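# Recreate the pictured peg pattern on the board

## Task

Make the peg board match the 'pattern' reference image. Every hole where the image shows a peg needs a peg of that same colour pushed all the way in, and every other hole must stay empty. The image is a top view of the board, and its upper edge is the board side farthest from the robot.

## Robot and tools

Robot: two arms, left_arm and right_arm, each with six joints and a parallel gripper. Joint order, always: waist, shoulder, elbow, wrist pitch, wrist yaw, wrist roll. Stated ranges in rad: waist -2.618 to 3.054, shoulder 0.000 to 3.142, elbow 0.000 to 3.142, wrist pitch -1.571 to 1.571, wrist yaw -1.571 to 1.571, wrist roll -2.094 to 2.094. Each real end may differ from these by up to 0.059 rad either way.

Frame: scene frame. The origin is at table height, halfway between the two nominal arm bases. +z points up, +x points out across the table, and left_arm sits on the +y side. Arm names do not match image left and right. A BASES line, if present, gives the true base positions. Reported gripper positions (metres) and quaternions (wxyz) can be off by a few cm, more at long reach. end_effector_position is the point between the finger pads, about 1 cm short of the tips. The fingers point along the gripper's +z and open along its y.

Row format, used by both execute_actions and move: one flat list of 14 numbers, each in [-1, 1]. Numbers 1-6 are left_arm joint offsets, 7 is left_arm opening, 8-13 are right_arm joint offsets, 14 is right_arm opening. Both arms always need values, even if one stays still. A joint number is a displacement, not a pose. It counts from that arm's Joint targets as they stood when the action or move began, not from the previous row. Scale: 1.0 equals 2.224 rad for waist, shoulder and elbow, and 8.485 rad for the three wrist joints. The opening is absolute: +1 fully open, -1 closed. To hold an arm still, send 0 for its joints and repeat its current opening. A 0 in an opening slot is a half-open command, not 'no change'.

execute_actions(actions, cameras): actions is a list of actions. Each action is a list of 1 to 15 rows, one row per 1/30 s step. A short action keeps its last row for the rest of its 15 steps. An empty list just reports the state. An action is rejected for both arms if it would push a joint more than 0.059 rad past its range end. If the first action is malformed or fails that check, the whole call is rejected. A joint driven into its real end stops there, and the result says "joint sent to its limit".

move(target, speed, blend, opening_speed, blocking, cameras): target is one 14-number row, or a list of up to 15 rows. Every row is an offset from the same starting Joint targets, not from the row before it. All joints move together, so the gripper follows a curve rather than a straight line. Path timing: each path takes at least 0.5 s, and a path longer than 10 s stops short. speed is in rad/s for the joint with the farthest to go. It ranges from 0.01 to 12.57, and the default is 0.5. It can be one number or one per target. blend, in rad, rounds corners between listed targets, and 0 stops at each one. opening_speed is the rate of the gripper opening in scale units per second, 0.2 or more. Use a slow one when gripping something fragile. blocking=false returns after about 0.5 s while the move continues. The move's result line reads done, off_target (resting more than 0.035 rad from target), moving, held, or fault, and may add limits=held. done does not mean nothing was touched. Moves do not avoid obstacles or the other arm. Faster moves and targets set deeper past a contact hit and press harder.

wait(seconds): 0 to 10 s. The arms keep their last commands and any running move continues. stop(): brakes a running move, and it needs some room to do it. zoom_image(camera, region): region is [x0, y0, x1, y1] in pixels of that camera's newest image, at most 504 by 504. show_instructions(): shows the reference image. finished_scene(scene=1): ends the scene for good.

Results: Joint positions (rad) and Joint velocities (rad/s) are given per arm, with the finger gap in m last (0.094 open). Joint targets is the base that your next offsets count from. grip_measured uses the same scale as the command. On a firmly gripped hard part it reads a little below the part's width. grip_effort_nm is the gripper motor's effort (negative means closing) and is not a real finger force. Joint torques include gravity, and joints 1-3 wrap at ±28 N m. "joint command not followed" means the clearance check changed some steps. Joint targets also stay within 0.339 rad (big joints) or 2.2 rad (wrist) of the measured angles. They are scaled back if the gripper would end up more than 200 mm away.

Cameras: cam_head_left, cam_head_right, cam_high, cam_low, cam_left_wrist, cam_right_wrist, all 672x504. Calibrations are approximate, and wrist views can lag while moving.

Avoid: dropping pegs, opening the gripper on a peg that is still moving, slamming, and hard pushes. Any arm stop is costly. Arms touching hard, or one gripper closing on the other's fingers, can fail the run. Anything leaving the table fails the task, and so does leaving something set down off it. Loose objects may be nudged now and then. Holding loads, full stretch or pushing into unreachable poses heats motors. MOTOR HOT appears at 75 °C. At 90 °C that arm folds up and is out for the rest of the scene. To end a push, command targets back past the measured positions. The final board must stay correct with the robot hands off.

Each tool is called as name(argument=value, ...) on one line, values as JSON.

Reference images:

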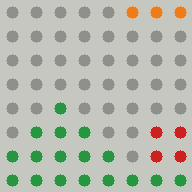

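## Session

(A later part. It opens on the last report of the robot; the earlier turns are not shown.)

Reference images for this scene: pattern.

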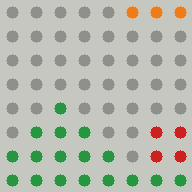

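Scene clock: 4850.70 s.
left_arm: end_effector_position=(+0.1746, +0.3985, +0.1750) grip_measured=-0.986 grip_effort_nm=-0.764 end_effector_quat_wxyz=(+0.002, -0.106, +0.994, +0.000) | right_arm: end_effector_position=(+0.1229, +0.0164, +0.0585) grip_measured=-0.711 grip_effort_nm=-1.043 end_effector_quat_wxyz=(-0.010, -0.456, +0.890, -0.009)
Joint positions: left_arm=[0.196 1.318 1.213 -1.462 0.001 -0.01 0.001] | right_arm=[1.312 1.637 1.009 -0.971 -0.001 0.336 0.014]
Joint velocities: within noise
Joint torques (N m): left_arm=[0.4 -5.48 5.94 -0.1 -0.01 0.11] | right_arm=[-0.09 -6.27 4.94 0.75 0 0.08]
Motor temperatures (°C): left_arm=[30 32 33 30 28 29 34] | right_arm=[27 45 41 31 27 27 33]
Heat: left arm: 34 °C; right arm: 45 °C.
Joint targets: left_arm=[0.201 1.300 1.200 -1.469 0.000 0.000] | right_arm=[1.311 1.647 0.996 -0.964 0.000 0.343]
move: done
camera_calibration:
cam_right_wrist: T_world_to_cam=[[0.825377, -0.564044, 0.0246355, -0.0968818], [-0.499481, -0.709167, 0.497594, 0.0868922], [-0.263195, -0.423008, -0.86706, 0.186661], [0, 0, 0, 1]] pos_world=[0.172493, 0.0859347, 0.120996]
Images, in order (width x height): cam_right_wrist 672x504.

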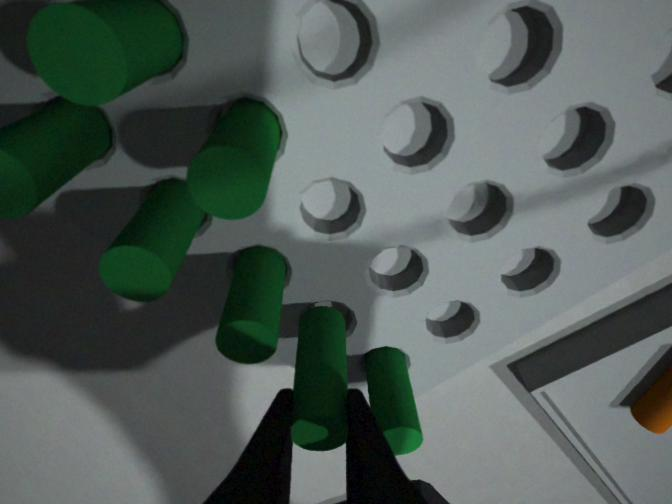

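move(target=[[0,0,0,0,0,0,-1,-0.0043,-0.025,0.010,0,0,0,-1],[0,0,0,0,0,0,-1,-0.0043,-0.004,-0.0043,0.0004,0,0,-1]], speed=0.12, cameras=["cam_right_wrist"])

zoom_image(camera="cam_right_wrist", region=[240, 240, 420, 400])

Scene clock: 4867.20 s.
left_arm: end_effector_position=(+0.1746, +0.3985, +0.1750) grip_measured=-0.986 grip_effort_nm=-0.779 end_effector_quat_wxyz=(+0.002, -0.106, +0.994, +0.000) | right_arm: end_effector_position=(+0.1233, +0.0149, +0.0581) grip_measured=-0.711 grip_effort_nm=-1.043 end_effector_quat_wxyz=(-0.009, -0.454, +0.891, -0.008)
Joint positions: left_arm=[0.196 1.318 1.213 -1.462 0.001 -0.01 0.001] | right_arm=[1.309 1.629 1 -0.965 -0.001 0.336 0.014]
Joint velocities: within noise
Joint torques (N m): left_arm=[0.4 -5.41 5.83 -0.07 -0.02 0.12] | right_arm=[-0.73 -6.32 4.97 0.74 -0.01 0.08]
Motor temperatures (°C): left_arm=[30 32 33 30 28 29 34] | right_arm=[27 43 41 31 27 27 33]
Heat: left arm: 34 °C; right arm: 43 °C.
Joint targets: left_arm=[0.201 1.300 1.200 -1.469 0.000 0.000] | right_arm=[1.301 1.638 0.987 -0.960 0.000 0.343]
move: done
camera_calibration:
cam_right_wrist: T_world_to_cam=[[0.823619, -0.566648, 0.0237081, -0.0977966], [-0.502113, -0.709107, 0.495025, 0.0866693], [-0.263694, -0.419616, -0.868555, 0.185907], [0, 0, 0, 1]] pos_world=[0.173087, 0.0840511, 0.120886]
Images, in order (width x height): cam_right_wrist 672x504.

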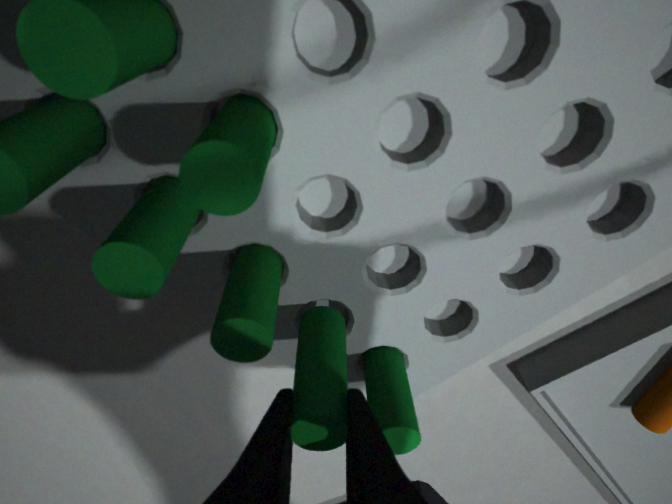

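Scaled by 2.800 from the camera's 672x504 image, which has a finer 960x720 frame.

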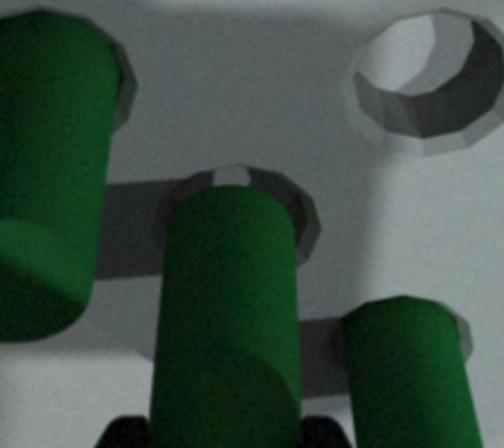

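move(target=[0,0,0,0,0,0,-1,0,0.0063,-0.0153,0.0057,0,0,-1], speed=0.06, cameras=["cam_right_wrist"])

zoom_image(camera="cam_right_wrist", region=[240, 240, 420, 400])

Scene clock: 4876.17 s.
left_arm: end_effector_position=(+0.1746, +0.3985, +0.1750) grip_measured=-0.986 grip_effort_nm=-0.759 end_effector_quat_wxyz=(+0.002, -0.106, +0.994, +0.000) | right_arm: end_effector_position=(+0.1229, +0.0138, +0.0474) grip_measured=-0.711 grip_effort_nm=-1.048 end_effector_quat_wxyz=(-0.008, -0.454, +0.891, -0.008)
Joint positions: left_arm=[0.196 1.318 1.213 -1.462 0.001 -0.01 0.001] | right_arm=[1.309 1.641 0.966 -0.919 -0.001 0.336 0.014]
Joint velocities: within noise
Joint torques (N m): left_arm=[0.36 -5.45 5.94 -0.08 -0.04 0.09] | right_arm=[-0.75 -6.15 4.82 0.77 -0.01 0.08]
Motor temperatures (°C): left_arm=[30 32 33 30 28 29 34] | right_arm=[27 42 41 31 27 27 33]
Heat: left arm: 34 °C; right arm: 42 °C.
Joint targets: left_arm=[0.201 1.300 1.200 -1.469 0.000 0.000] | right_arm=[1.301 1.652 0.953 -0.912 0.000 0.343]
move: done
camera_calibration:
cam_right_wrist: T_world_to_cam=[[0.823622, -0.566656, 0.0233942, -0.0978604], [-0.502262, -0.709627, 0.494128, 0.0910365], [-0.2634, -0.418725, -0.869074, 0.176022], [0, 0, 0, 1]] pos_world=[0.172688, 0.0828536, 0.110282]
Images, in order (width x height): cam_right_wrist 672x504.

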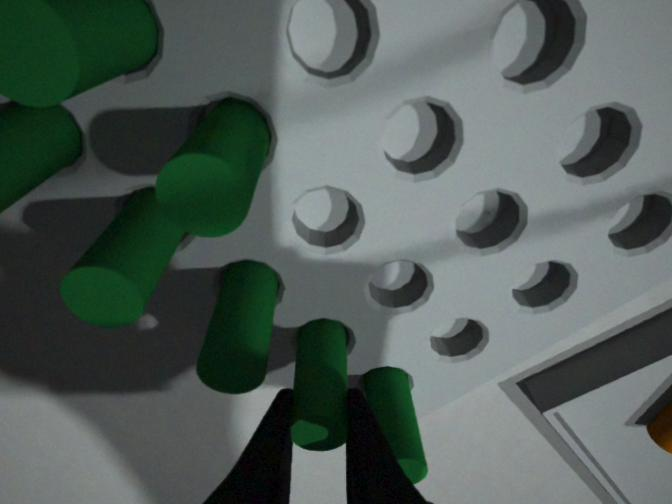

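Scaled by 2.800 from the camera's 672x504 image, which has a finer 960x720 frame.

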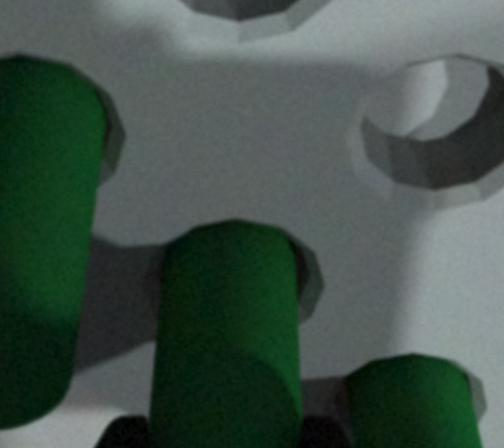

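move(target=[[0,0,0,0,0,0,-1,0,0,0,0,0,0,-0.4],[0,0,0,0,0,0,-1,0,0,0.1574,-0.04125,0,0,-0.4],[0,0,0,0,0,0,-1,-0.5850,0,0.3359,-0.0744,0,-0.0404,-0.4]], opening_speed=1.5, speed=[0.4,0.4,1.0], cameras=["cam_right_wrist"])

Scene clock: 4888.17 s.
left_arm: end_effector_position=(+0.1746, +0.3985, +0.1750) grip_measured=-0.986 grip_effort_nm=-0.764 end_effector_quat_wxyz=(+0.002, -0.106, +0.994, +0.000) | right_arm: end_effector_position=(+0.3463, -0.2451, +0.2190) grip_measured=-0.402 grip_effort_nm=0.115 end_effector_quat_wxyz=(+0.029, +0.019, +0.999, +0.000)
Joint positions: left_arm=[0.196 1.318 1.213 -1.462 0.001 -0.01 0.001] | right_arm=[-0.001 1.645 1.666 -1.534 0 0.007 0.028]
Joint velocities: within noise
Joint torques (N m): left_arm=[0.32 -5.56 5.94 -0.08 -0.04 0.1] | right_arm=[0.1 -6.94 9.92 0.73 -0.03 -0.05]
Motor temperatures (°C): left_arm=[30 32 33 30 28 29 34] | right_arm=[27 42 42 31 27 27 33]
Heat: left arm: 34 °C; right arm: 42 °C.
Joint targets: left_arm=[0.201 1.300 1.200 -1.469 0.000 0.000] | right_arm=[-0.001 1.652 1.700 -1.543 0.000 0.000]
move: done
camera_calibration:
cam_right_wrist: T_world_to_cam=[[-0.014078, -0.999731, 0.0184135, -0.247492], [-0.905928, 0.0205469, 0.422932, 0.269011], [-0.423197, -0.0107272, -0.905974, 0.438979], [0, 0, 0, 1]] pos_world=[0.425995, -0.248243, 0.288487]
Images, in order (width x height): cam_right_wrist 672x504.

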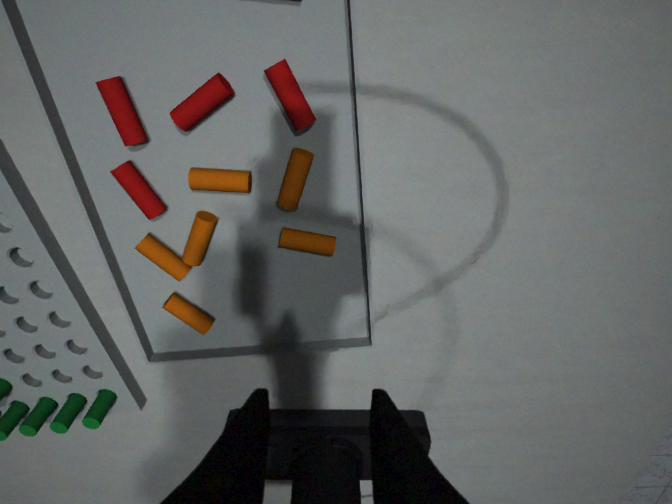

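move(target=[0,0,0,0,0,0,-1,0.1871,0.1745,-0.0827,0.0404,0,-0.0120,-0.4], speed=0.7, cameras=["cam_right_wrist"])

Scene clock: 4915.50 s.
left_arm: end_effector_position=(+0.1746, +0.3985, +0.1750) grip_measured=-0.986 grip_effort_nm=-0.774 end_effector_quat_wxyz=(+0.002, -0.106, +0.994, +0.000) | right_arm: end_effector_position=(+0.3660, -0.1045, +0.0590) grip_measured=-0.402 grip_effort_nm=0.110 end_effector_quat_wxyz=(-0.076, -0.241, +0.967, -0.012)
Joint positions: left_arm=[0.196 1.318 1.213 -1.462 0.001 -0.01 0.001] | right_arm=[0.423 2.041 1.522 -1.207 0 -0.095 0.028]
Joint velocities: within noise
Joint torques (N m): left_arm=[0.4 -5.45 5.98 -0.06 -0.02 0.12] | right_arm=[-0.64 -11.71 5.5 0.5 -0.02 -0.04]
Motor temperatures (°C): left_arm=[30 32 33 30 28 29 34] | right_arm=[27 43 45 31 27 27 32]
Heat: left arm: 34 °C; right arm: 45 °C.
Joint targets: left_arm=[0.201 1.300 1.200 -1.469 0.000 0.000] | right_arm=[0.416 2.040 1.516 -1.201 0.000 -0.102]
move: done
camera_calibration:
cam_right_wrist: T_world_to_cam=[[0.491559, -0.870844, -0.000721468, -0.274203], [-0.693762, -0.392103, 0.604111, 0.22024], [-0.526369, -0.296455, -0.7969, 0.305404], [0, 0, 0, 1]] pos_world=[0.448336, -0.0618927, 0.110129]
Images, in order (width x height): cam_right_wrist 672x504.

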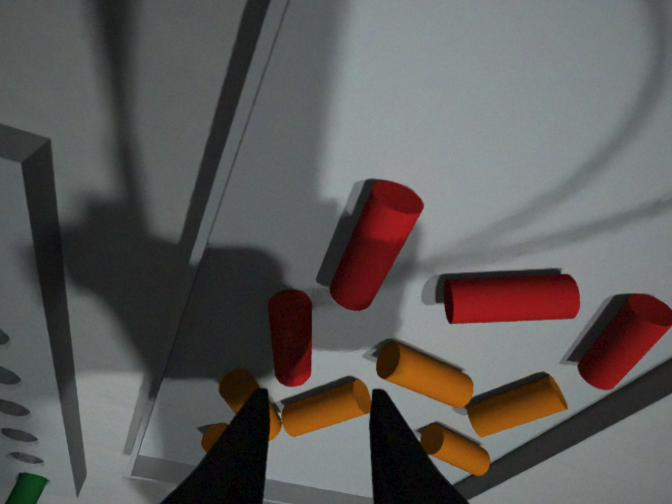

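move(target=[[0,0,0,0,0,0,-1,0.0148,0,0,0,0,0.0039,-0.4],[0,0,0,0,0,0,-1,0.0148,-0.0045,-0.0899,0.0236,0,0.0039,-0.4]], speed=[0.3,0.15], cameras=["cam_right_wrist"])

Scene clock: 4929.37 s.
left_arm: end_effector_position=(+0.1746, +0.3985, +0.1750) grip_measured=-0.986 grip_effort_nm=-0.769 end_effector_quat_wxyz=(+0.002, -0.106, +0.994, +0.000) | right_arm: end_effector_position=(+0.3470, -0.1044, +0.0134) grip_measured=-0.402 grip_effort_nm=0.110 end_effector_quat_wxyz=(-0.075, -0.242, +0.967, -0.013)
Joint positions: left_arm=[0.196 1.318 1.213 -1.462 0.001 -0.01 0.001] | right_arm=[0.445 2.041 1.328 -1.01 0 -0.075 0.028]
Joint velocities: within noise
Joint torques (N m): left_arm=[0.32 -5.42 5.93 -0.09 -0.03 0.11] | right_arm=[0.4 -12.16 4.57 0.54 -0.02 0.07]
Motor temperatures (°C): left_arm=[30 32 33 30 28 29 34] | right_arm=[27 46 43 30 27 27 32]
Heat: left arm: 34 °C; right arm: 46 °C.
Joint targets: left_arm=[0.201 1.300 1.200 -1.469 0.000 0.000] | right_arm=[0.449 2.030 1.316 -1.000 0.000 -0.068]
move: done
camera_calibration:
cam_right_wrist: T_world_to_cam=[[0.493741, -0.869605, 0.00253376, -0.265488], [-0.694785, -0.392727, 0.602527, 0.234945], [-0.522966, -0.299253, -0.798094, 0.257621], [0, 0, 0, 1]] pos_world=[0.429046, -0.0615066, 0.0647175]
Images, in order (width x height): cam_right_wrist 672x504.

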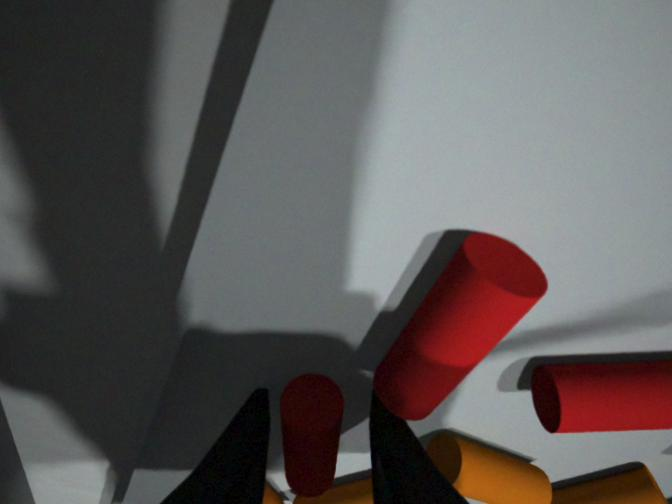

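move(target=[[0,0,0,0,0,0,-1,0,0,0,0,0,0,-1],[0,0,0,0,0,0,-1,0,0,0.0899,-0.0177,0,0,-1],[0,0,0,0,0,0,-1,-0.3368,-0.1484,-0.1646,0.1179,0,0.0080,-1],[0,0,0,0,0,0,-1,-0.4146,-0.0432,-0.3314,0.2489,0,0.0080,-1],[0,0,0,0,0,0,-1,-0.4146,0.0922,-0.3314,0.2946,0,0.0080,-1]], speed=[0.4,0.4,0.9,0.9,0.4], blend=[0,0.05,0.1,0,0], opening_speed=1.5, cameras=["cam_right_wrist","cam_low"])

zoom_image(camera="cam_low", region=[190, 235, 250, 295])

Scene clock: 4947.80 s.
left_arm: end_effector_position=(+0.1746, +0.3985, +0.1750) grip_measured=-0.986 grip_effort_nm=-0.769 end_effector_quat_wxyz=(+0.002, -0.106, +0.994, +0.000) | right_arm: end_effector_position=(+0.4626, -0.4605, +0.0607) grip_measured=-0.704 grip_effort_nm=-1.048 end_effector_quat_wxyz=(+0.628, +0.185, +0.738, -0.162)
Joint positions: left_arm=[0.196 1.318 1.213 -1.462 0.001 -0.01 0.001] | right_arm=[-0.468 2.223 0.589 1.474 0 -0.006 0.014]
Joint velocities: within noise
Joint torques (N m): left_arm=[0.38 -5.38 5.93 -0.05 -0.03 0.08] | right_arm=[-0.5 -9.02 2.22 2.71 -0.03 0.06]
Motor temperatures (°C): left_arm=[30 32 33 30 28 29 34] | right_arm=[27 47 41 31 27 27 32]
Heat: left arm: 34 °C; right arm: 47 °C.
Joint targets: left_arm=[0.201 1.300 1.200 -1.469 0.000 0.000] | right_arm=[-0.474 2.235 0.579 1.499 0.000 -0.001]
move: done
camera_calibration:
cam_right_wrist: T_world_to_cam=[[-0.488123, -0.872157, 0.0328362, -0.181153], [-0.54342, 0.274267, -0.793393, 0.468798], [0.682957, -0.405117, -0.607824, -0.368946], [0, 0, 0, 1]] pos_world=[0.418303, -0.436036, 0.153636]
Images, in order (width x height): cam_low 672x504, cam_right_wrist 672x504.

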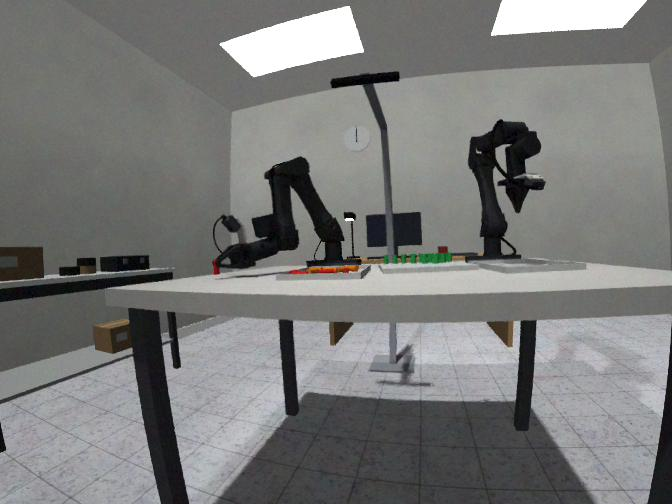

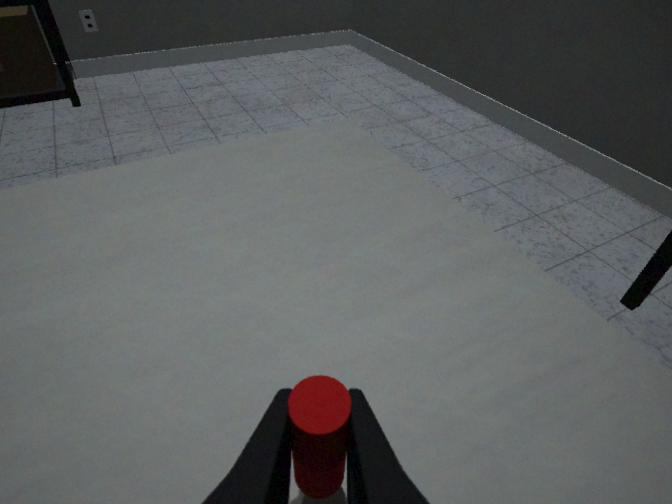

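Scaled by 8.400 from the camera's 672x504 image, which has a finer 960x720 frame.

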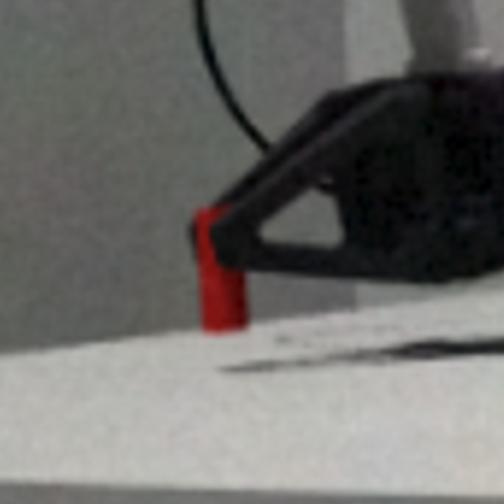

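move(target=[0,0,0,0,0,0,-1,0,0.0333,0,0.0083,0,0,-1], speed=0.06, cameras=["cam_low"])

zoom_image(camera="cam_low", region=[190, 235, 250, 295])

Scene clock: 4957.10 s.
left_arm: end_effector_position=(+0.1746, +0.3985, +0.1750) grip_measured=-0.986 grip_effort_nm=-0.769 end_effector_quat_wxyz=(+0.002, -0.106, +0.994, +0.000) | right_arm: end_effector_position=(+0.4599, -0.4590, +0.0469) grip_measured=-0.704 grip_effort_nm=-1.048 end_effector_quat_wxyz=(+0.629, +0.185, +0.738, -0.162)
Joint positions: left_arm=[0.196 1.318 1.213 -1.462 0.001 -0.01 0.001] | right_arm=[-0.468 2.292 0.589 1.545 0 -0.006 0.014]
Joint velocities: within noise
Joint torques (N m): left_arm=[0.35 -5.63 5.96 -0.09 -0.02 0.12] | right_arm=[-0.5 -8.73 1.8 2.7 -0.02 0.07]
Motor temperatures (°C): left_arm=[30 32 33 30 28 29 34] | right_arm=[27 46 41 34 27 27 33]
Heat: left arm: 34 °C; right arm: 46 °C.
Joint targets: left_arm=[0.201 1.300 1.200 -1.469 0.000 0.000] | right_arm=[-0.474 2.310 0.579 1.570 0.000 -0.001]
move: done
Images, in order (width x height): cam_low 672x504.

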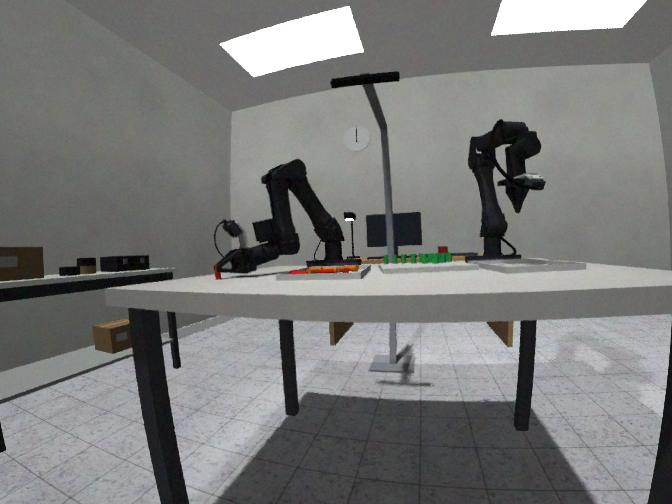

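Scaled by 8.400 from the camera's 672x504 image, which has a finer 960x720 frame.

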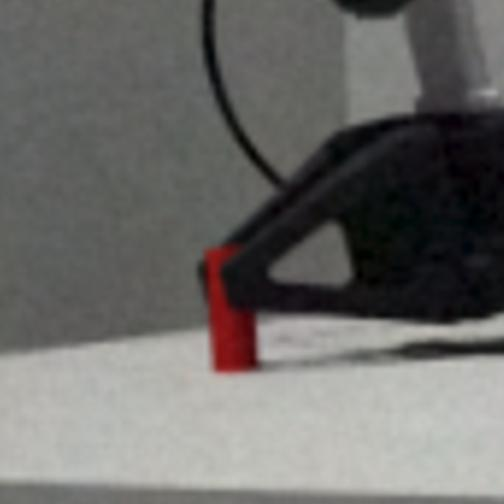

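move(target=[[0,0,0,0,0,0,-1,0,0,0,0,0,0,-0.3],[0,0,0,0,0,0,-1,0,-0.1502,0,-0.0074,0,0,-0.4],[0,0,0,0,0,0,-1,0,-0.2064,0.4595,-0.2911,0,0,-0.4],[0,0,0,0,0,0,-1,0,0.0661,0.8323,-0.3638,0,0,-0.4]], speed=[0.3,0.5,1.2,0.8], opening_speed=1.5, cameras=["cam_right_wrist"])

move(target=[[0,0,0,0,0,0,-1,-0.0022,0.0175,-0.1052,0.0258,0,0,-0.4],[0,0,0,0,0,0,-1,-0.0022,0.0175,-0.1052,0.0258,0,0,-1]], speed=0.25, opening_speed=1.5, cameras=["cam_right_wrist"])

Scene clock: 4978.03 s.
left_arm: end_effector_position=(+0.1746, +0.3985, +0.1750) grip_measured=-0.986 grip_effort_nm=-0.769 end_effector_quat_wxyz=(+0.002, -0.106, +0.994, +0.000) | right_arm: end_effector_position=(+0.4655, -0.4621, +0.1079) grip_measured=-0.397 grip_effort_nm=-0.144 end_effector_quat_wxyz=(+0.007, +0.243, +0.970, -0.002)
Joint positions: left_arm=[0.196 1.318 1.213 -1.462 0.001 -0.01 0.001] | right_arm=[-0.468 2.443 2.394 -1.507 0 -0.006 0.028]
Joint velocities: within noise
Joint torques (N m): left_arm=[0.44 -5.29 5.87 -0.09 0 0.1] | right_arm=[-0.47 -14.35 10.11 0.63 -0.02 0.06]
Motor temperatures (°C): left_arm=[30 32 33 30 28 29 34] | right_arm=[27 46 41 35 27 27 32]
Heat: left arm: 34 °C; right arm: 46 °C.
Joint targets: left_arm=[0.201 1.300 1.200 -1.469 0.000 0.000] | right_arm=[-0.474 2.457 2.430 -1.517 0.000 -0.001]
move: off_target (right_arm); right_arm: the elbow is farthest, 0.036 rad from its target
camera_calibration:
cam_right_wrist: T_world_to_cam=[[-0.45077, -0.892454, 0.0182137, -0.207831], [-0.788136, 0.407495, 0.461292, 0.548234], [-0.419104, 0.193582, -0.887062, 0.476918], [0, 0, 0, 1]] pos_world=[0.538277, -0.501205, 0.173945]
Images, in order (width x height): cam_right_wrist 672x504.

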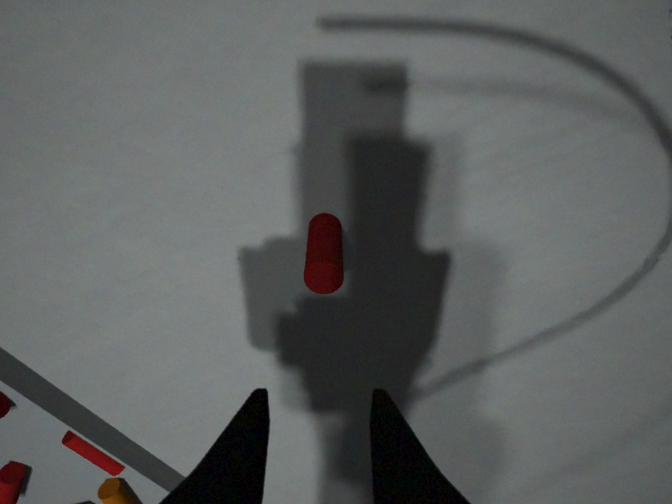

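Scene clock: 4980.20 s.
left_arm: end_effector_position=(+0.1746, +0.3985, +0.1750) grip_measured=-0.986 grip_effort_nm=-0.774 end_effector_quat_wxyz=(+0.002, -0.106, +0.994, +0.000) | right_arm: end_effector_position=(+0.4692, -0.4657, +0.0442) grip_measured=-0.710 grip_effort_nm=-1.048 end_effector_quat_wxyz=(-0.004, +0.245, +0.970, +0.001)
Joint positions: left_arm=[0.196 1.318 1.213 -1.462 0.001 -0.01 0.001] | right_arm=[-0.471 2.48 2.208 -1.306 0 -0.006 0.014]
Joint velocities: within noise
Joint torques (N m): left_arm=[0.23 -5.42 5.85 -0.09 -0.04 0.09] | right_arm=[-0.65 -14.54 5.53 0.79 -0.02 0.07]
Motor temperatures (°C): left_arm=[30 32 33 30 28 29 34] | right_arm=[27 46 41 35 27 27 32]
Heat: left arm: 34 °C; right arm: 46 °C.
Joint targets: left_arm=[0.201 1.300 1.200 -1.469 0.000 0.000] | right_arm=[-0.478 2.496 2.196 -1.298 0.000 -0.001]
move: done
camera_calibration:
cam_right_wrist: T_world_to_cam=[[-0.45315, -0.891262, 0.0175466, -0.206595], [-0.777559, 0.404813, 0.481175, 0.575051], [-0.435956, 0.204401, -0.876449, 0.435171], [0, 0, 0, 1]] pos_world=[0.543233, -0.505868, 0.10833]
Images, in order (width x height): cam_right_wrist 672x504.

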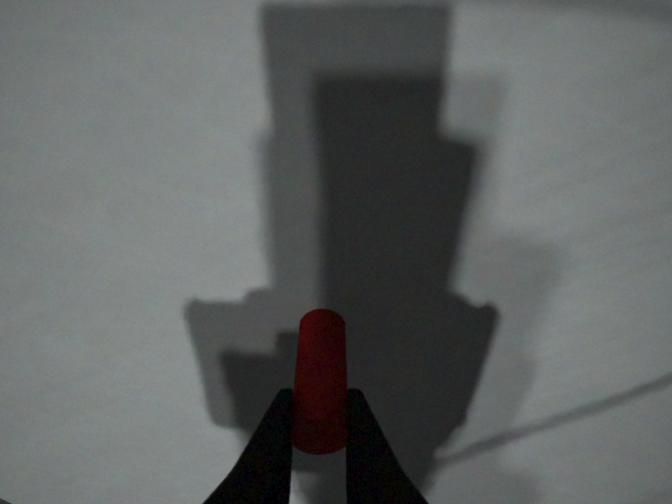

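move(target=[[0,0,0,0,0,0,-1,0,-0.0872,0,0,0,0,-1],[0,0,0,0,0,0,-1,0.3948,-0.4703,-0.4703,0,0,0.0118,-1],[0,0,0,0,0,0,-1,0.7334,-0.4060,-0.4609,0.0121,0,0.0218,-1],[0,0,0,0,0,0,-1,0.7334,-0.4465,-0.5261,0.0334,0,0.0218,-1],[0,0,0,0,0,0,-1,0.7334,-0.4060,-0.5508,0.0357,0,0.0218,-1]], speed=[0.5,0.9,0.9,0.4,0.3], blend=[0.05,0.05,0,0,0], cameras=["cam_right_wrist"])

zoom_image(camera="cam_right_wrist", region=[240, 240, 420, 400])

Scene clock: 5004.70 s.
left_arm: end_effector_position=(+0.1746, +0.3985, +0.1750) grip_measured=-0.986 grip_effort_nm=-0.769 end_effector_quat_wxyz=(+0.002, -0.106, +0.994, +0.000) | right_arm: end_effector_position=(+0.1564, -0.0113, +0.0636) grip_measured=-0.710 grip_effort_nm=-1.048 end_effector_quat_wxyz=(-0.016, -0.455, +0.890, -0.012)
Joint positions: left_arm=[0.196 1.318 1.213 -1.462 0.001 -0.01 0.001] | right_arm=[1.151 1.589 0.98 -1.002 -0.001 0.177 0.014]
Joint velocities: within noise
Joint torques (N m): left_arm=[0.34 -5.48 5.93 -0.07 -0.03 0.11] | right_arm=[0.18 -6.35 5.33 0.73 -0.01 0.08]
Motor temperatures (°C): left_arm=[30 32 33 30 28 29 34] | right_arm=[27 52 40 32 27 27 33]
Heat: left arm: 34 °C; right arm: 52 °C.
Joint targets: left_arm=[0.201 1.300 1.200 -1.469 0.000 0.000] | right_arm=[1.153 1.592 0.971 -0.996 0.000 0.184]
move: done
camera_calibration:
cam_right_wrist: T_world_to_cam=[[0.824444, -0.565502, 0.0223606, -0.140058], [-0.496238, -0.703339, 0.508982, 0.0802549], [-0.272103, -0.430723, -0.860487, 0.189155], [0, 0, 0, 1]] pos_world=[0.206765, 0.0587169, 0.125049]
Images, in order (width x height): cam_right_wrist 672x504.

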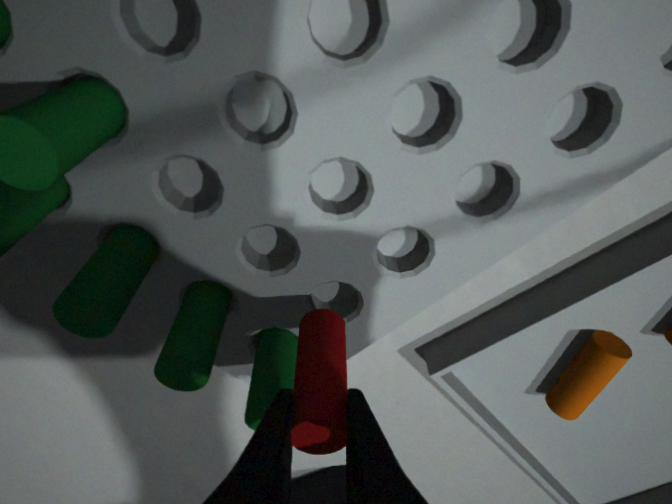

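Scaled by 2.800 from the camera's 672x504 image, which has a finer 960x720 frame.

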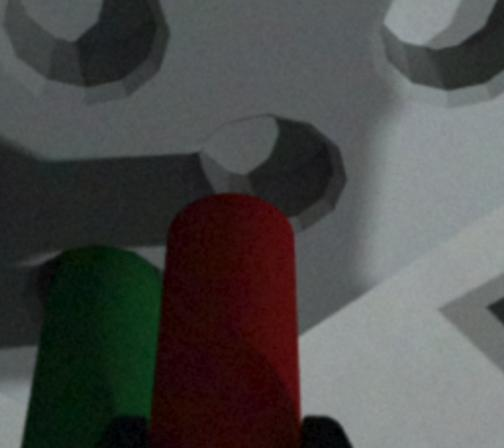

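move(target=[0,0,0,0,0,0,-1,-0.0112,0.0058,-0.0103,0.0042,0,0,-1], speed=0.08, cameras=["cam_right_wrist"])

zoom_image(camera="cam_right_wrist", region=[240, 240, 420, 400])

Scene clock: 5024.60 s.
left_arm: end_effector_position=(+0.1746, +0.3985, +0.1750) grip_measured=-0.986 grip_effort_nm=-0.774 end_effector_quat_wxyz=(+0.002, -0.106, +0.994, +0.000) | right_arm: end_effector_position=(+0.1607, -0.0116, +0.0572) grip_measured=-0.710 grip_effort_nm=-1.048 end_effector_quat_wxyz=(-0.013, -0.448, +0.894, -0.009)
Joint positions: left_arm=[0.196 1.318 1.213 -1.462 0.001 -0.01 0.001] | right_arm=[1.135 1.596 0.961 -0.967 -0.001 0.178 0.014]
Joint velocities: within noise
Joint torques (N m): left_arm=[0.31 -5.53 5.91 -0.07 -0.01 0.11] | right_arm=[-0.66 -5.85 4.94 0.76 -0.01 0.08]
Motor temperatures (°C): left_arm=[30 32 33 30 28 29 34] | right_arm=[27 46 40 31 27 27 33]
Heat: left arm: 34 °C; right arm: 46 °C.
Joint targets: left_arm=[0.201 1.300 1.200 -1.469 0.000 0.000] | right_arm=[1.128 1.605 0.948 -0.960 0.000 0.184]
move: done
camera_calibration:
cam_right_wrist: T_world_to_cam=[[0.814956, -0.579142, 0.0210113, -0.142221], [-0.509689, -0.699026, 0.501578, 0.0879555], [-0.275797, -0.419473, -0.864857, 0.185632], [0, 0, 0, 1]] pos_world=[0.211931, 0.0569847, 0.119417]
Images, in order (width x height): cam_right_wrist 672x504.

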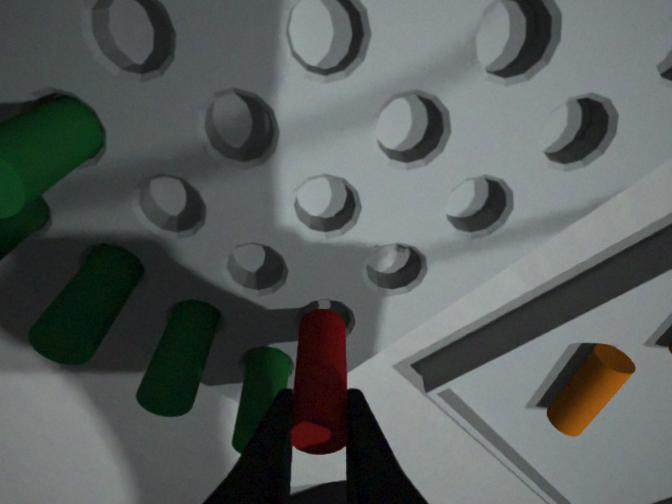

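Scaled by 2.800 from the camera's 672x504 image, which has a finer 960x720 frame.

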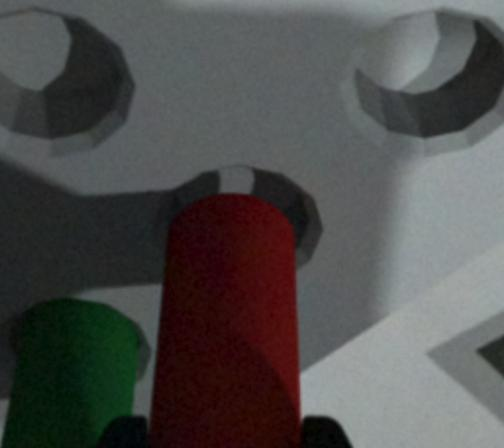

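move(target=[0,0,0,0,0,0,-1,0,0.0072,-0.0166,0.0061,0,0,-1], speed=0.07, cameras=["cam_right_wrist"])

zoom_image(camera="cam_right_wrist", region=[240, 240, 420, 400])

Scene clock: 5031.43 s.
left_arm: end_effector_position=(+0.1746, +0.3985, +0.1750) grip_measured=-0.986 grip_effort_nm=-0.764 end_effector_quat_wxyz=(+0.002, -0.106, +0.994, +0.000) | right_arm: end_effector_position=(+0.1605, -0.0122, +0.0458) grip_measured=-0.710 grip_effort_nm=-1.048 end_effector_quat_wxyz=(-0.012, -0.448, +0.894, -0.008)
Joint positions: left_arm=[0.196 1.318 1.213 -1.462 0.001 -0.01 0.001] | right_arm=[1.135 1.61 0.926 -0.915 -0.001 0.178 0.014]
Joint velocities: within noise
Joint torques (N m): left_arm=[0.28 -5.37 6.01 -0.08 -0.03 0.11] | right_arm=[-0.66 -5.72 4.63 0.76 -0.01 0.08]
Motor temperatures (°C): left_arm=[30 32 33 30 28 29 34] | right_arm=[27 45 40 31 27 27 33]
Heat: left arm: 34 °C; right arm: 45 °C.
Joint targets: left_arm=[0.201 1.300 1.200 -1.469 0.000 0.000] | right_arm=[1.128 1.621 0.911 -0.908 0.001 0.184]
move: done
camera_calibration:
cam_right_wrist: T_world_to_cam=[[0.814926, -0.579182, 0.0210551, -0.142143], [-0.510483, -0.700115, 0.499245, 0.0934238], [-0.274413, -0.417597, -0.866205, 0.175311], [0, 0, 0, 1]] pos_world=[0.211635, 0.0562901, 0.108206]
Images, in order (width x height): cam_right_wrist 672x504.

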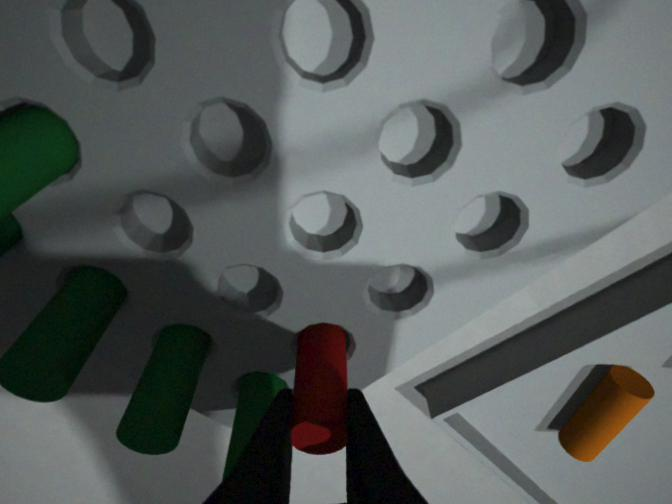

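Scaled by 2.800 from the camera's 672x504 image, which has a finer 960x720 frame.

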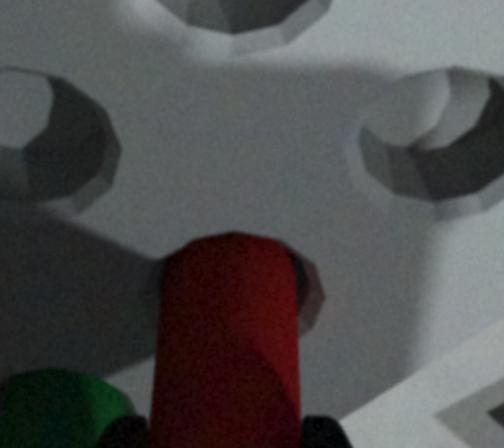

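move(target=[[0,0,0,0,0,0,-1,0,0,0,0,0,0,-0.4],[0,0,0,0,0,0,-1,0,0,0.1574,-0.04125,0,0,-0.4],[0,0,0,0,0,0,-1,-0.5072,0.0130,0.3548,-0.0748,0,-0.0217,-0.4]], opening_speed=1.5, speed=[0.4,0.5,1.2], cameras=["cam_right_wrist"])

Scene clock: 5041.57 s.
left_arm: end_effector_position=(+0.1746, +0.3985, +0.1750) grip_measured=-0.986 grip_effort_nm=-0.774 end_effector_quat_wxyz=(+0.002, -0.106, +0.994, +0.000) | right_arm: end_effector_position=(+0.3462, -0.2450, +0.2208) grip_measured=-0.402 grip_effort_nm=0.110 end_effector_quat_wxyz=(+0.033, +0.018, +0.999, -0.001)
Joint positions: left_arm=[0.196 1.318 1.213 -1.462 0.001 -0.01 0.001] | right_arm=[0 1.639 1.667 -1.533 0.001 0.007 0.028]
Joint velocities: within noise
Joint torques (N m): left_arm=[0.43 -5.46 5.98 -0.1 0 0.1] | right_arm=[0.05 -6.56 9.85 0.75 -0.02 -0.05]
Motor temperatures (°C): left_arm=[30 32 33 30 28 29 34] | right_arm=[27 44 41 31 27 27 33]
Heat: left arm: 34 °C; right arm: 44 °C.
Joint targets: left_arm=[0.201 1.300 1.200 -1.469 0.000 0.000] | right_arm=[0.000 1.650 1.700 -1.543 0.001 0.000]
move: done
camera_calibration:
cam_right_wrist: T_world_to_cam=[[-0.0135259, -0.999722, 0.0193182, -0.247843], [-0.908946, 0.0203444, 0.416417, 0.270697], [-0.416694, -0.0119268, -0.908969, 0.438734], [0, 0, 0, 1]] pos_world=[0.425514, -0.248049, 0.290861]
Images, in order (width x height): cam_right_wrist 672x504.

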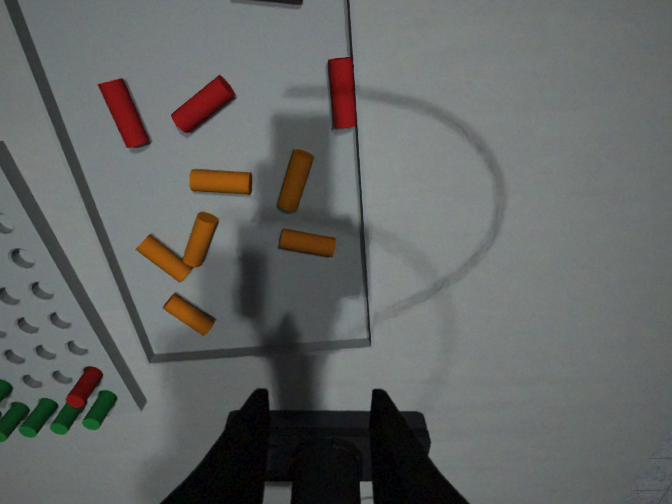

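move(target=[0,0,0,0,0,0,-1,0.1722,0.2572,0.0450,0.0282,0,0.0094,-0.4], speed=0.7, cameras=["cam_right_wrist"])

Scene clock: 5057.33 s.
left_arm: end_effector_position=(+0.1746, +0.3985, +0.1750) grip_measured=-0.986 grip_effort_nm=-0.764 end_effector_quat_wxyz=(+0.002, -0.106, +0.994, +0.000) | right_arm: end_effector_position=(+0.4031, -0.1027, +0.0507) grip_measured=-0.402 grip_effort_nm=0.110 end_effector_quat_wxyz=(-0.094, -0.143, +0.985, -0.021)
Joint positions: left_arm=[0.196 1.318 1.213 -1.462 0.001 -0.01 0.001] | right_arm=[0.389 2.223 1.767 -1.308 0.001 0.072 0.028]
Joint velocities: within noise
Joint torques (N m): left_arm=[0.25 -5.52 5.85 -0.07 -0.02 0.11] | right_arm=[-0.58 -13.41 9.46 0.39 -0.02 0.09]
Motor temperatures (°C): left_arm=[30 32 33 30 28 29 34] | right_arm=[27 44 44 31 27 27 32]
Heat: left arm: 34 °C; right arm: 44 °C.
Joint targets: left_arm=[0.201 1.300 1.200 -1.469 0.000 0.000] | right_arm=[0.383 2.222 1.800 -1.304 0.000 0.080]
move: done
camera_calibration:
cam_right_wrist: T_world_to_cam=[[0.310988, -0.950028, 0.0270881, -0.227654], [-0.739766, -0.224069, 0.63446, 0.286027], [-0.596685, -0.217348, -0.772481, 0.354016], [0, 0, 0, 1]] pos_world=[0.493627, -0.0752433, 0.098165]
Images, in order (width x height): cam_right_wrist 672x504.

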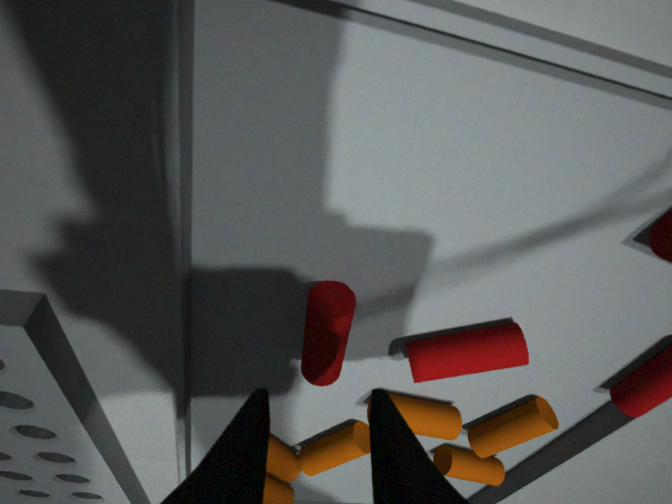

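move(target=[[0,0,0,0,0,0,-1,-0.0027,-0.0009,-0.0899,0.0239,0,0.0059,-0.4],[0,0,0,0,0,0,-1,-0.0027,-0.0009,-0.0899,0.0239,0,0.0059,-1]], speed=0.15, opening_speed=1.5, cameras=["cam_right_wrist"])

Scene clock: 5072.27 s.
left_arm: end_effector_position=(+0.1746, +0.3985, +0.1750) grip_measured=-0.986 grip_effort_nm=-0.764 end_effector_quat_wxyz=(+0.002, -0.106, +0.994, +0.000) | right_arm: end_effector_position=(+0.4029, -0.1036, +0.0135) grip_measured=-0.705 grip_effort_nm=-1.048 end_effector_quat_wxyz=(-0.075, -0.115, +0.990, -0.014)
Joint positions: left_arm=[0.196 1.318 1.213 -1.462 0.001 -0.01 0.001] | right_arm=[0.384 2.223 1.621 -1.121 -0.007 0.122 0.014]
Joint velocities: within noise
Joint torques (N m): left_arm=[0.38 -5.52 6.02 -0.08 -0.02 0.1] | right_arm=[-0.65 -13.42 4.1 0.66 0.05 0.09]
Motor temperatures (°C): left_arm=[30 32 33 30 28 29 34] | right_arm=[27 49 45 31 27 27 32]
Heat: left arm: 34 °C; right arm: 49 °C.
Joint targets: left_arm=[0.201 1.300 1.200 -1.469 0.000 0.000] | right_arm=[0.377 2.220 1.600 -1.101 0.001 0.130]
move: done
camera_calibration:
cam_right_wrist: T_world_to_cam=[[0.256364, -0.96626, 0.0248901, -0.207087], [-0.775027, -0.190103, 0.602655, 0.327381], [-0.57759, -0.17379, -0.797613, 0.322138], [0, 0, 0, 1]] pos_world=[0.492883, -0.0818795, 0.0647983]
Images, in order (width x height): cam_right_wrist 672x504.

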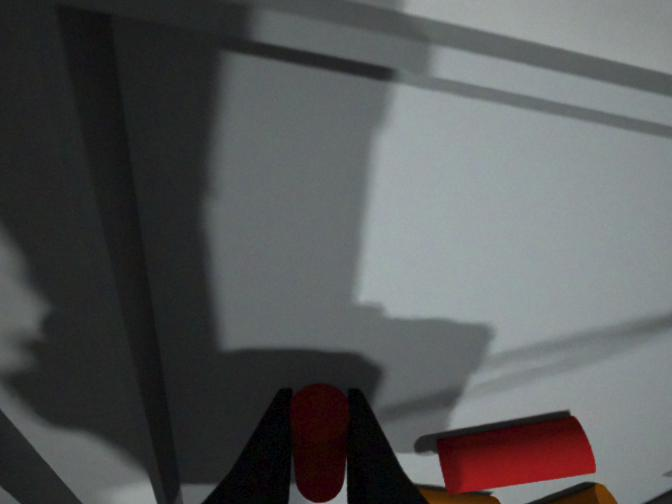

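move(target=[[0,0,0,0,0,0,-1,0,0,0.0899,-0.0177,0,0,-1],[0,0,0,0,0,0,-1,-0.3044,-0.2338,-0.2923,0.1298,0,-0.0153,-1],[0,0,0,0,0,0,-1,-0.3822,-0.1286,-0.4591,0.2608,0,-0.0153,-1],[0,0,0,0,0,0,-1,-0.3822,0.0067,-0.4591,0.3064,0,-0.0153,-1],[0,0,0,0,0,0,-1,-0.3822,0.0387,-0.4591,0.3149,0,-0.0153,-1]], speed=[0.4,0.9,0.9,0.5,0.07], blend=[0.05,0.1,0.05,0,0], cameras=["cam_low"])

zoom_image(camera="cam_low", region=[190, 235, 250, 295])

Scene clock: 5096.33 s.
left_arm: end_effector_position=(+0.1746, +0.3985, +0.1750) grip_measured=-0.986 grip_effort_nm=-0.769 end_effector_quat_wxyz=(+0.002, -0.106, +0.994, +0.000) | right_arm: end_effector_position=(+0.4614, -0.4587, +0.0504) grip_measured=-0.705 grip_effort_nm=-1.048 end_effector_quat_wxyz=(+0.634, +0.187, +0.734, -0.156)
Joint positions: left_arm=[0.196 1.318 1.213 -1.462 0.001 -0.01 0.001] | right_arm=[-0.468 2.288 0.591 1.549 -0.005 0.007 0.014]
Joint velocities: within noise
Joint torques (N m): left_arm=[0.23 -5.44 5.86 -0.1 -0.04 0.11] | right_arm=[-0.46 -8.64 1.68 2.67 0.04 -0.06]
Motor temperatures (°C): left_arm=[30 32 33 30 28 29 34] | right_arm=[27 50 41 32 27 27 33]
Heat: left arm: 34 °C; right arm: 50 °C.
Joint targets: left_arm=[0.201 1.300 1.200 -1.469 0.000 0.000] | right_arm=[-0.473 2.307 0.579 1.571 0.001 0.000]
move: done
Images, in order (width x height): cam_low 672x504.

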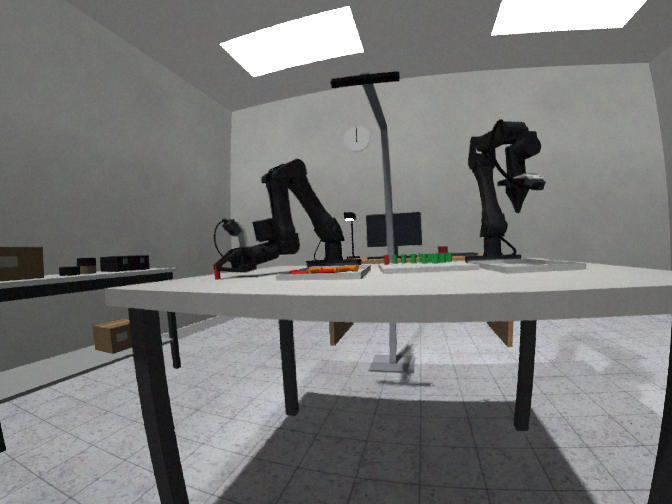

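Scaled by 8.400 from the camera's 672x504 image, which has a finer 960x720 frame.

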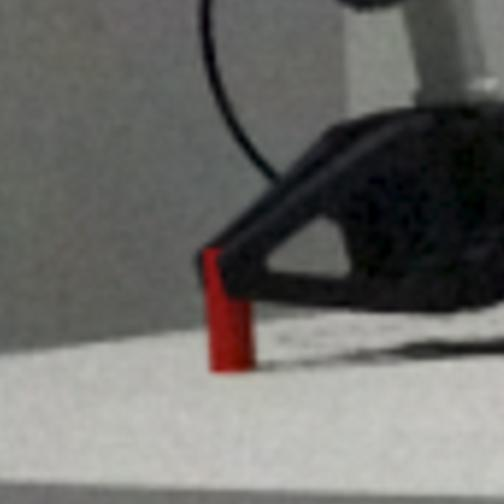

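move(target=[[0,0,0,0,0,0,-1,0,0,0,0,0,0,-0.3],[0,0,0,0,0,0,-1,0,-0.1502,0,-0.0074,0,0,-0.3],[0,0,0,0,0,0,-1,0,-0.2050,0.4595,-0.2912,0,0,-0.4],[0,0,0,0,0,0,-1,0,0.0674,0.8323,-0.3639,0,0,-0.4],[0,0,0,0,0,0,-1,-0.0027,0.0850,0.7271,-0.3381,0,0,-0.4],[0,0,0,0,0,0,-1,-0.0027,0.0850,0.7271,-0.3381,0,0,-1]], speed=[0.3,0.5,1.4,0.8,0.25,0.2], opening_speed=1.5, cameras=["cam_right_wrist"])

Scene clock: 5114.07 s.
left_arm: end_effector_position=(+0.1746, +0.3985, +0.1750) grip_measured=-0.986 grip_effort_nm=-0.769 end_effector_quat_wxyz=(+0.002, -0.106, +0.994, +0.000) | right_arm: end_effector_position=(+0.4699, -0.4656, +0.0446) grip_measured=-0.711 grip_effort_nm=-1.048 end_effector_quat_wxyz=(-0.002, +0.251, +0.968, +0.003)
Joint positions: left_arm=[0.196 1.318 1.213 -1.462 0.001 -0.01 0.001] | right_arm=[-0.472 2.48 2.208 -1.305 -0.005 0.006 0.014]
Joint velocities: within noise
Joint torques (N m): left_arm=[0.44 -5.5 5.97 -0.05 0.01 0.14] | right_arm=[-0.68 -14.52 5.53 0.79 0.04 -0.05]
Motor temperatures (°C): left_arm=[30 32 33 30 28 29 34] | right_arm=[27 50 41 33 27 27 33]
Heat: left arm: 34 °C; right arm: 50 °C.
Joint targets: left_arm=[0.201 1.300 1.200 -1.469 0.000 0.000] | right_arm=[-0.479 2.496 2.196 -1.297 0.001 0.000]
move: done; target 3's new numbers were sent with right_arm's shoulder 0.038 rad from that target
camera_calibration:
cam_right_wrist: T_world_to_cam=[[-0.464743, -0.885365, 0.0119465, -0.197718], [-0.774517, 0.413022, 0.479099, 0.577806], [-0.429111, 0.213405, -0.87768, 0.436822], [0, 0, 0, 1]] pos_world=[0.543078, -0.506919, 0.108926]
Images, in order (width x height): cam_right_wrist 672x504.

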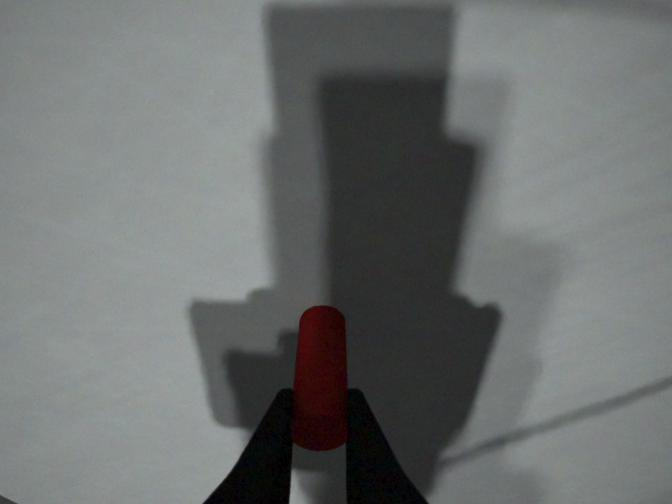

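move(target=[[0,0,0,0,0,0,-1,0,-0.0872,0,0,0,0,-1],[0,0,0,0,0,0,-1,0.3952,-0.4703,-0.4703,0,0,0.0118,-1],[0,0,0,0,0,0,-1,0.7585,-0.3665,-0.4191,0.0114,0,0.0283,-1],[0,0,0,0,0,0,-1,0.7585,-0.4069,-0.4843,0.0326,0,0.0283,-1],[0,0,0,0,0,0,-1,0.7585,-0.3665,-0.5090,0.0350,0,0.0283,-1]], speed=[0.5,0.9,0.9,0.4,0.3], blend=[0.05,0.05,0,0,0], cameras=["cam_right_wrist"])

zoom_image(camera="cam_right_wrist", region=[240, 240, 420, 400])

Scene clock: 5139.77 s.
left_arm: end_effector_position=(+0.1746, +0.3985, +0.1750) grip_measured=-0.986 grip_effort_nm=-0.764 end_effector_quat_wxyz=(+0.002, -0.106, +0.994, +0.000) | right_arm: end_effector_position=(+0.1523, +0.0166, +0.0637) grip_measured=-0.711 grip_effort_nm=-1.048 end_effector_quat_wxyz=(-0.015, -0.455, +0.890, -0.012)
Joint positions: left_arm=[0.196 1.318 1.213 -1.462 0.001 -0.01 0.001] | right_arm=[1.208 1.675 1.074 -1.007 -0.002 0.233 0.014]
Joint velocities: within noise
Joint torques (N m): left_arm=[0.32 -5.34 5.97 -0.1 -0.03 0.11] | right_arm=[0.02 -7.25 5.33 0.72 0.01 0.08]
Motor temperatures (°C): left_arm=[30 32 33 30 28 29 34] | right_arm=[27 54 40 31 27 27 33]
Heat: left arm: 34 °C; right arm: 54 °C.
Joint targets: left_arm=[0.201 1.300 1.200 -1.469 0.000 0.000] | right_arm=[1.208 1.680 1.064 -1.001 0.000 0.240]
move: done
camera_calibration:
cam_right_wrist: T_world_to_cam=[[0.824849, -0.564881, 0.0231049, -0.121112], [-0.496445, -0.704154, 0.50765, 0.097907], [-0.270492, -0.430205, -0.861253, 0.199879], [0, 0, 0, 1]] pos_world=[0.20257, 0.0865167, 0.125242]
Images, in order (width x height): cam_right_wrist 672x504.

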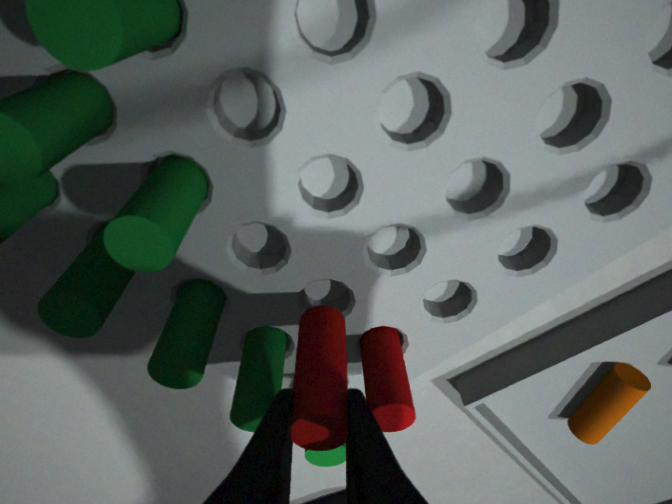

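Scaled by 2.800 from the camera's 672x504 image, which has a finer 960x720 frame.

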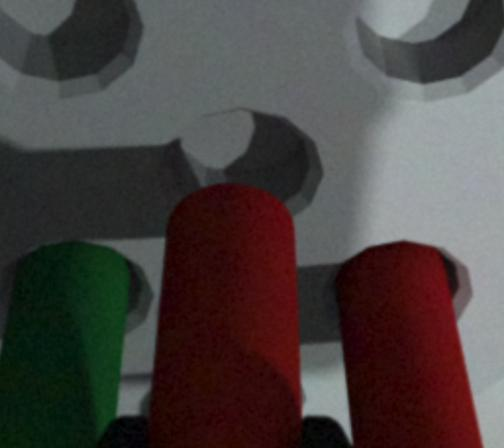

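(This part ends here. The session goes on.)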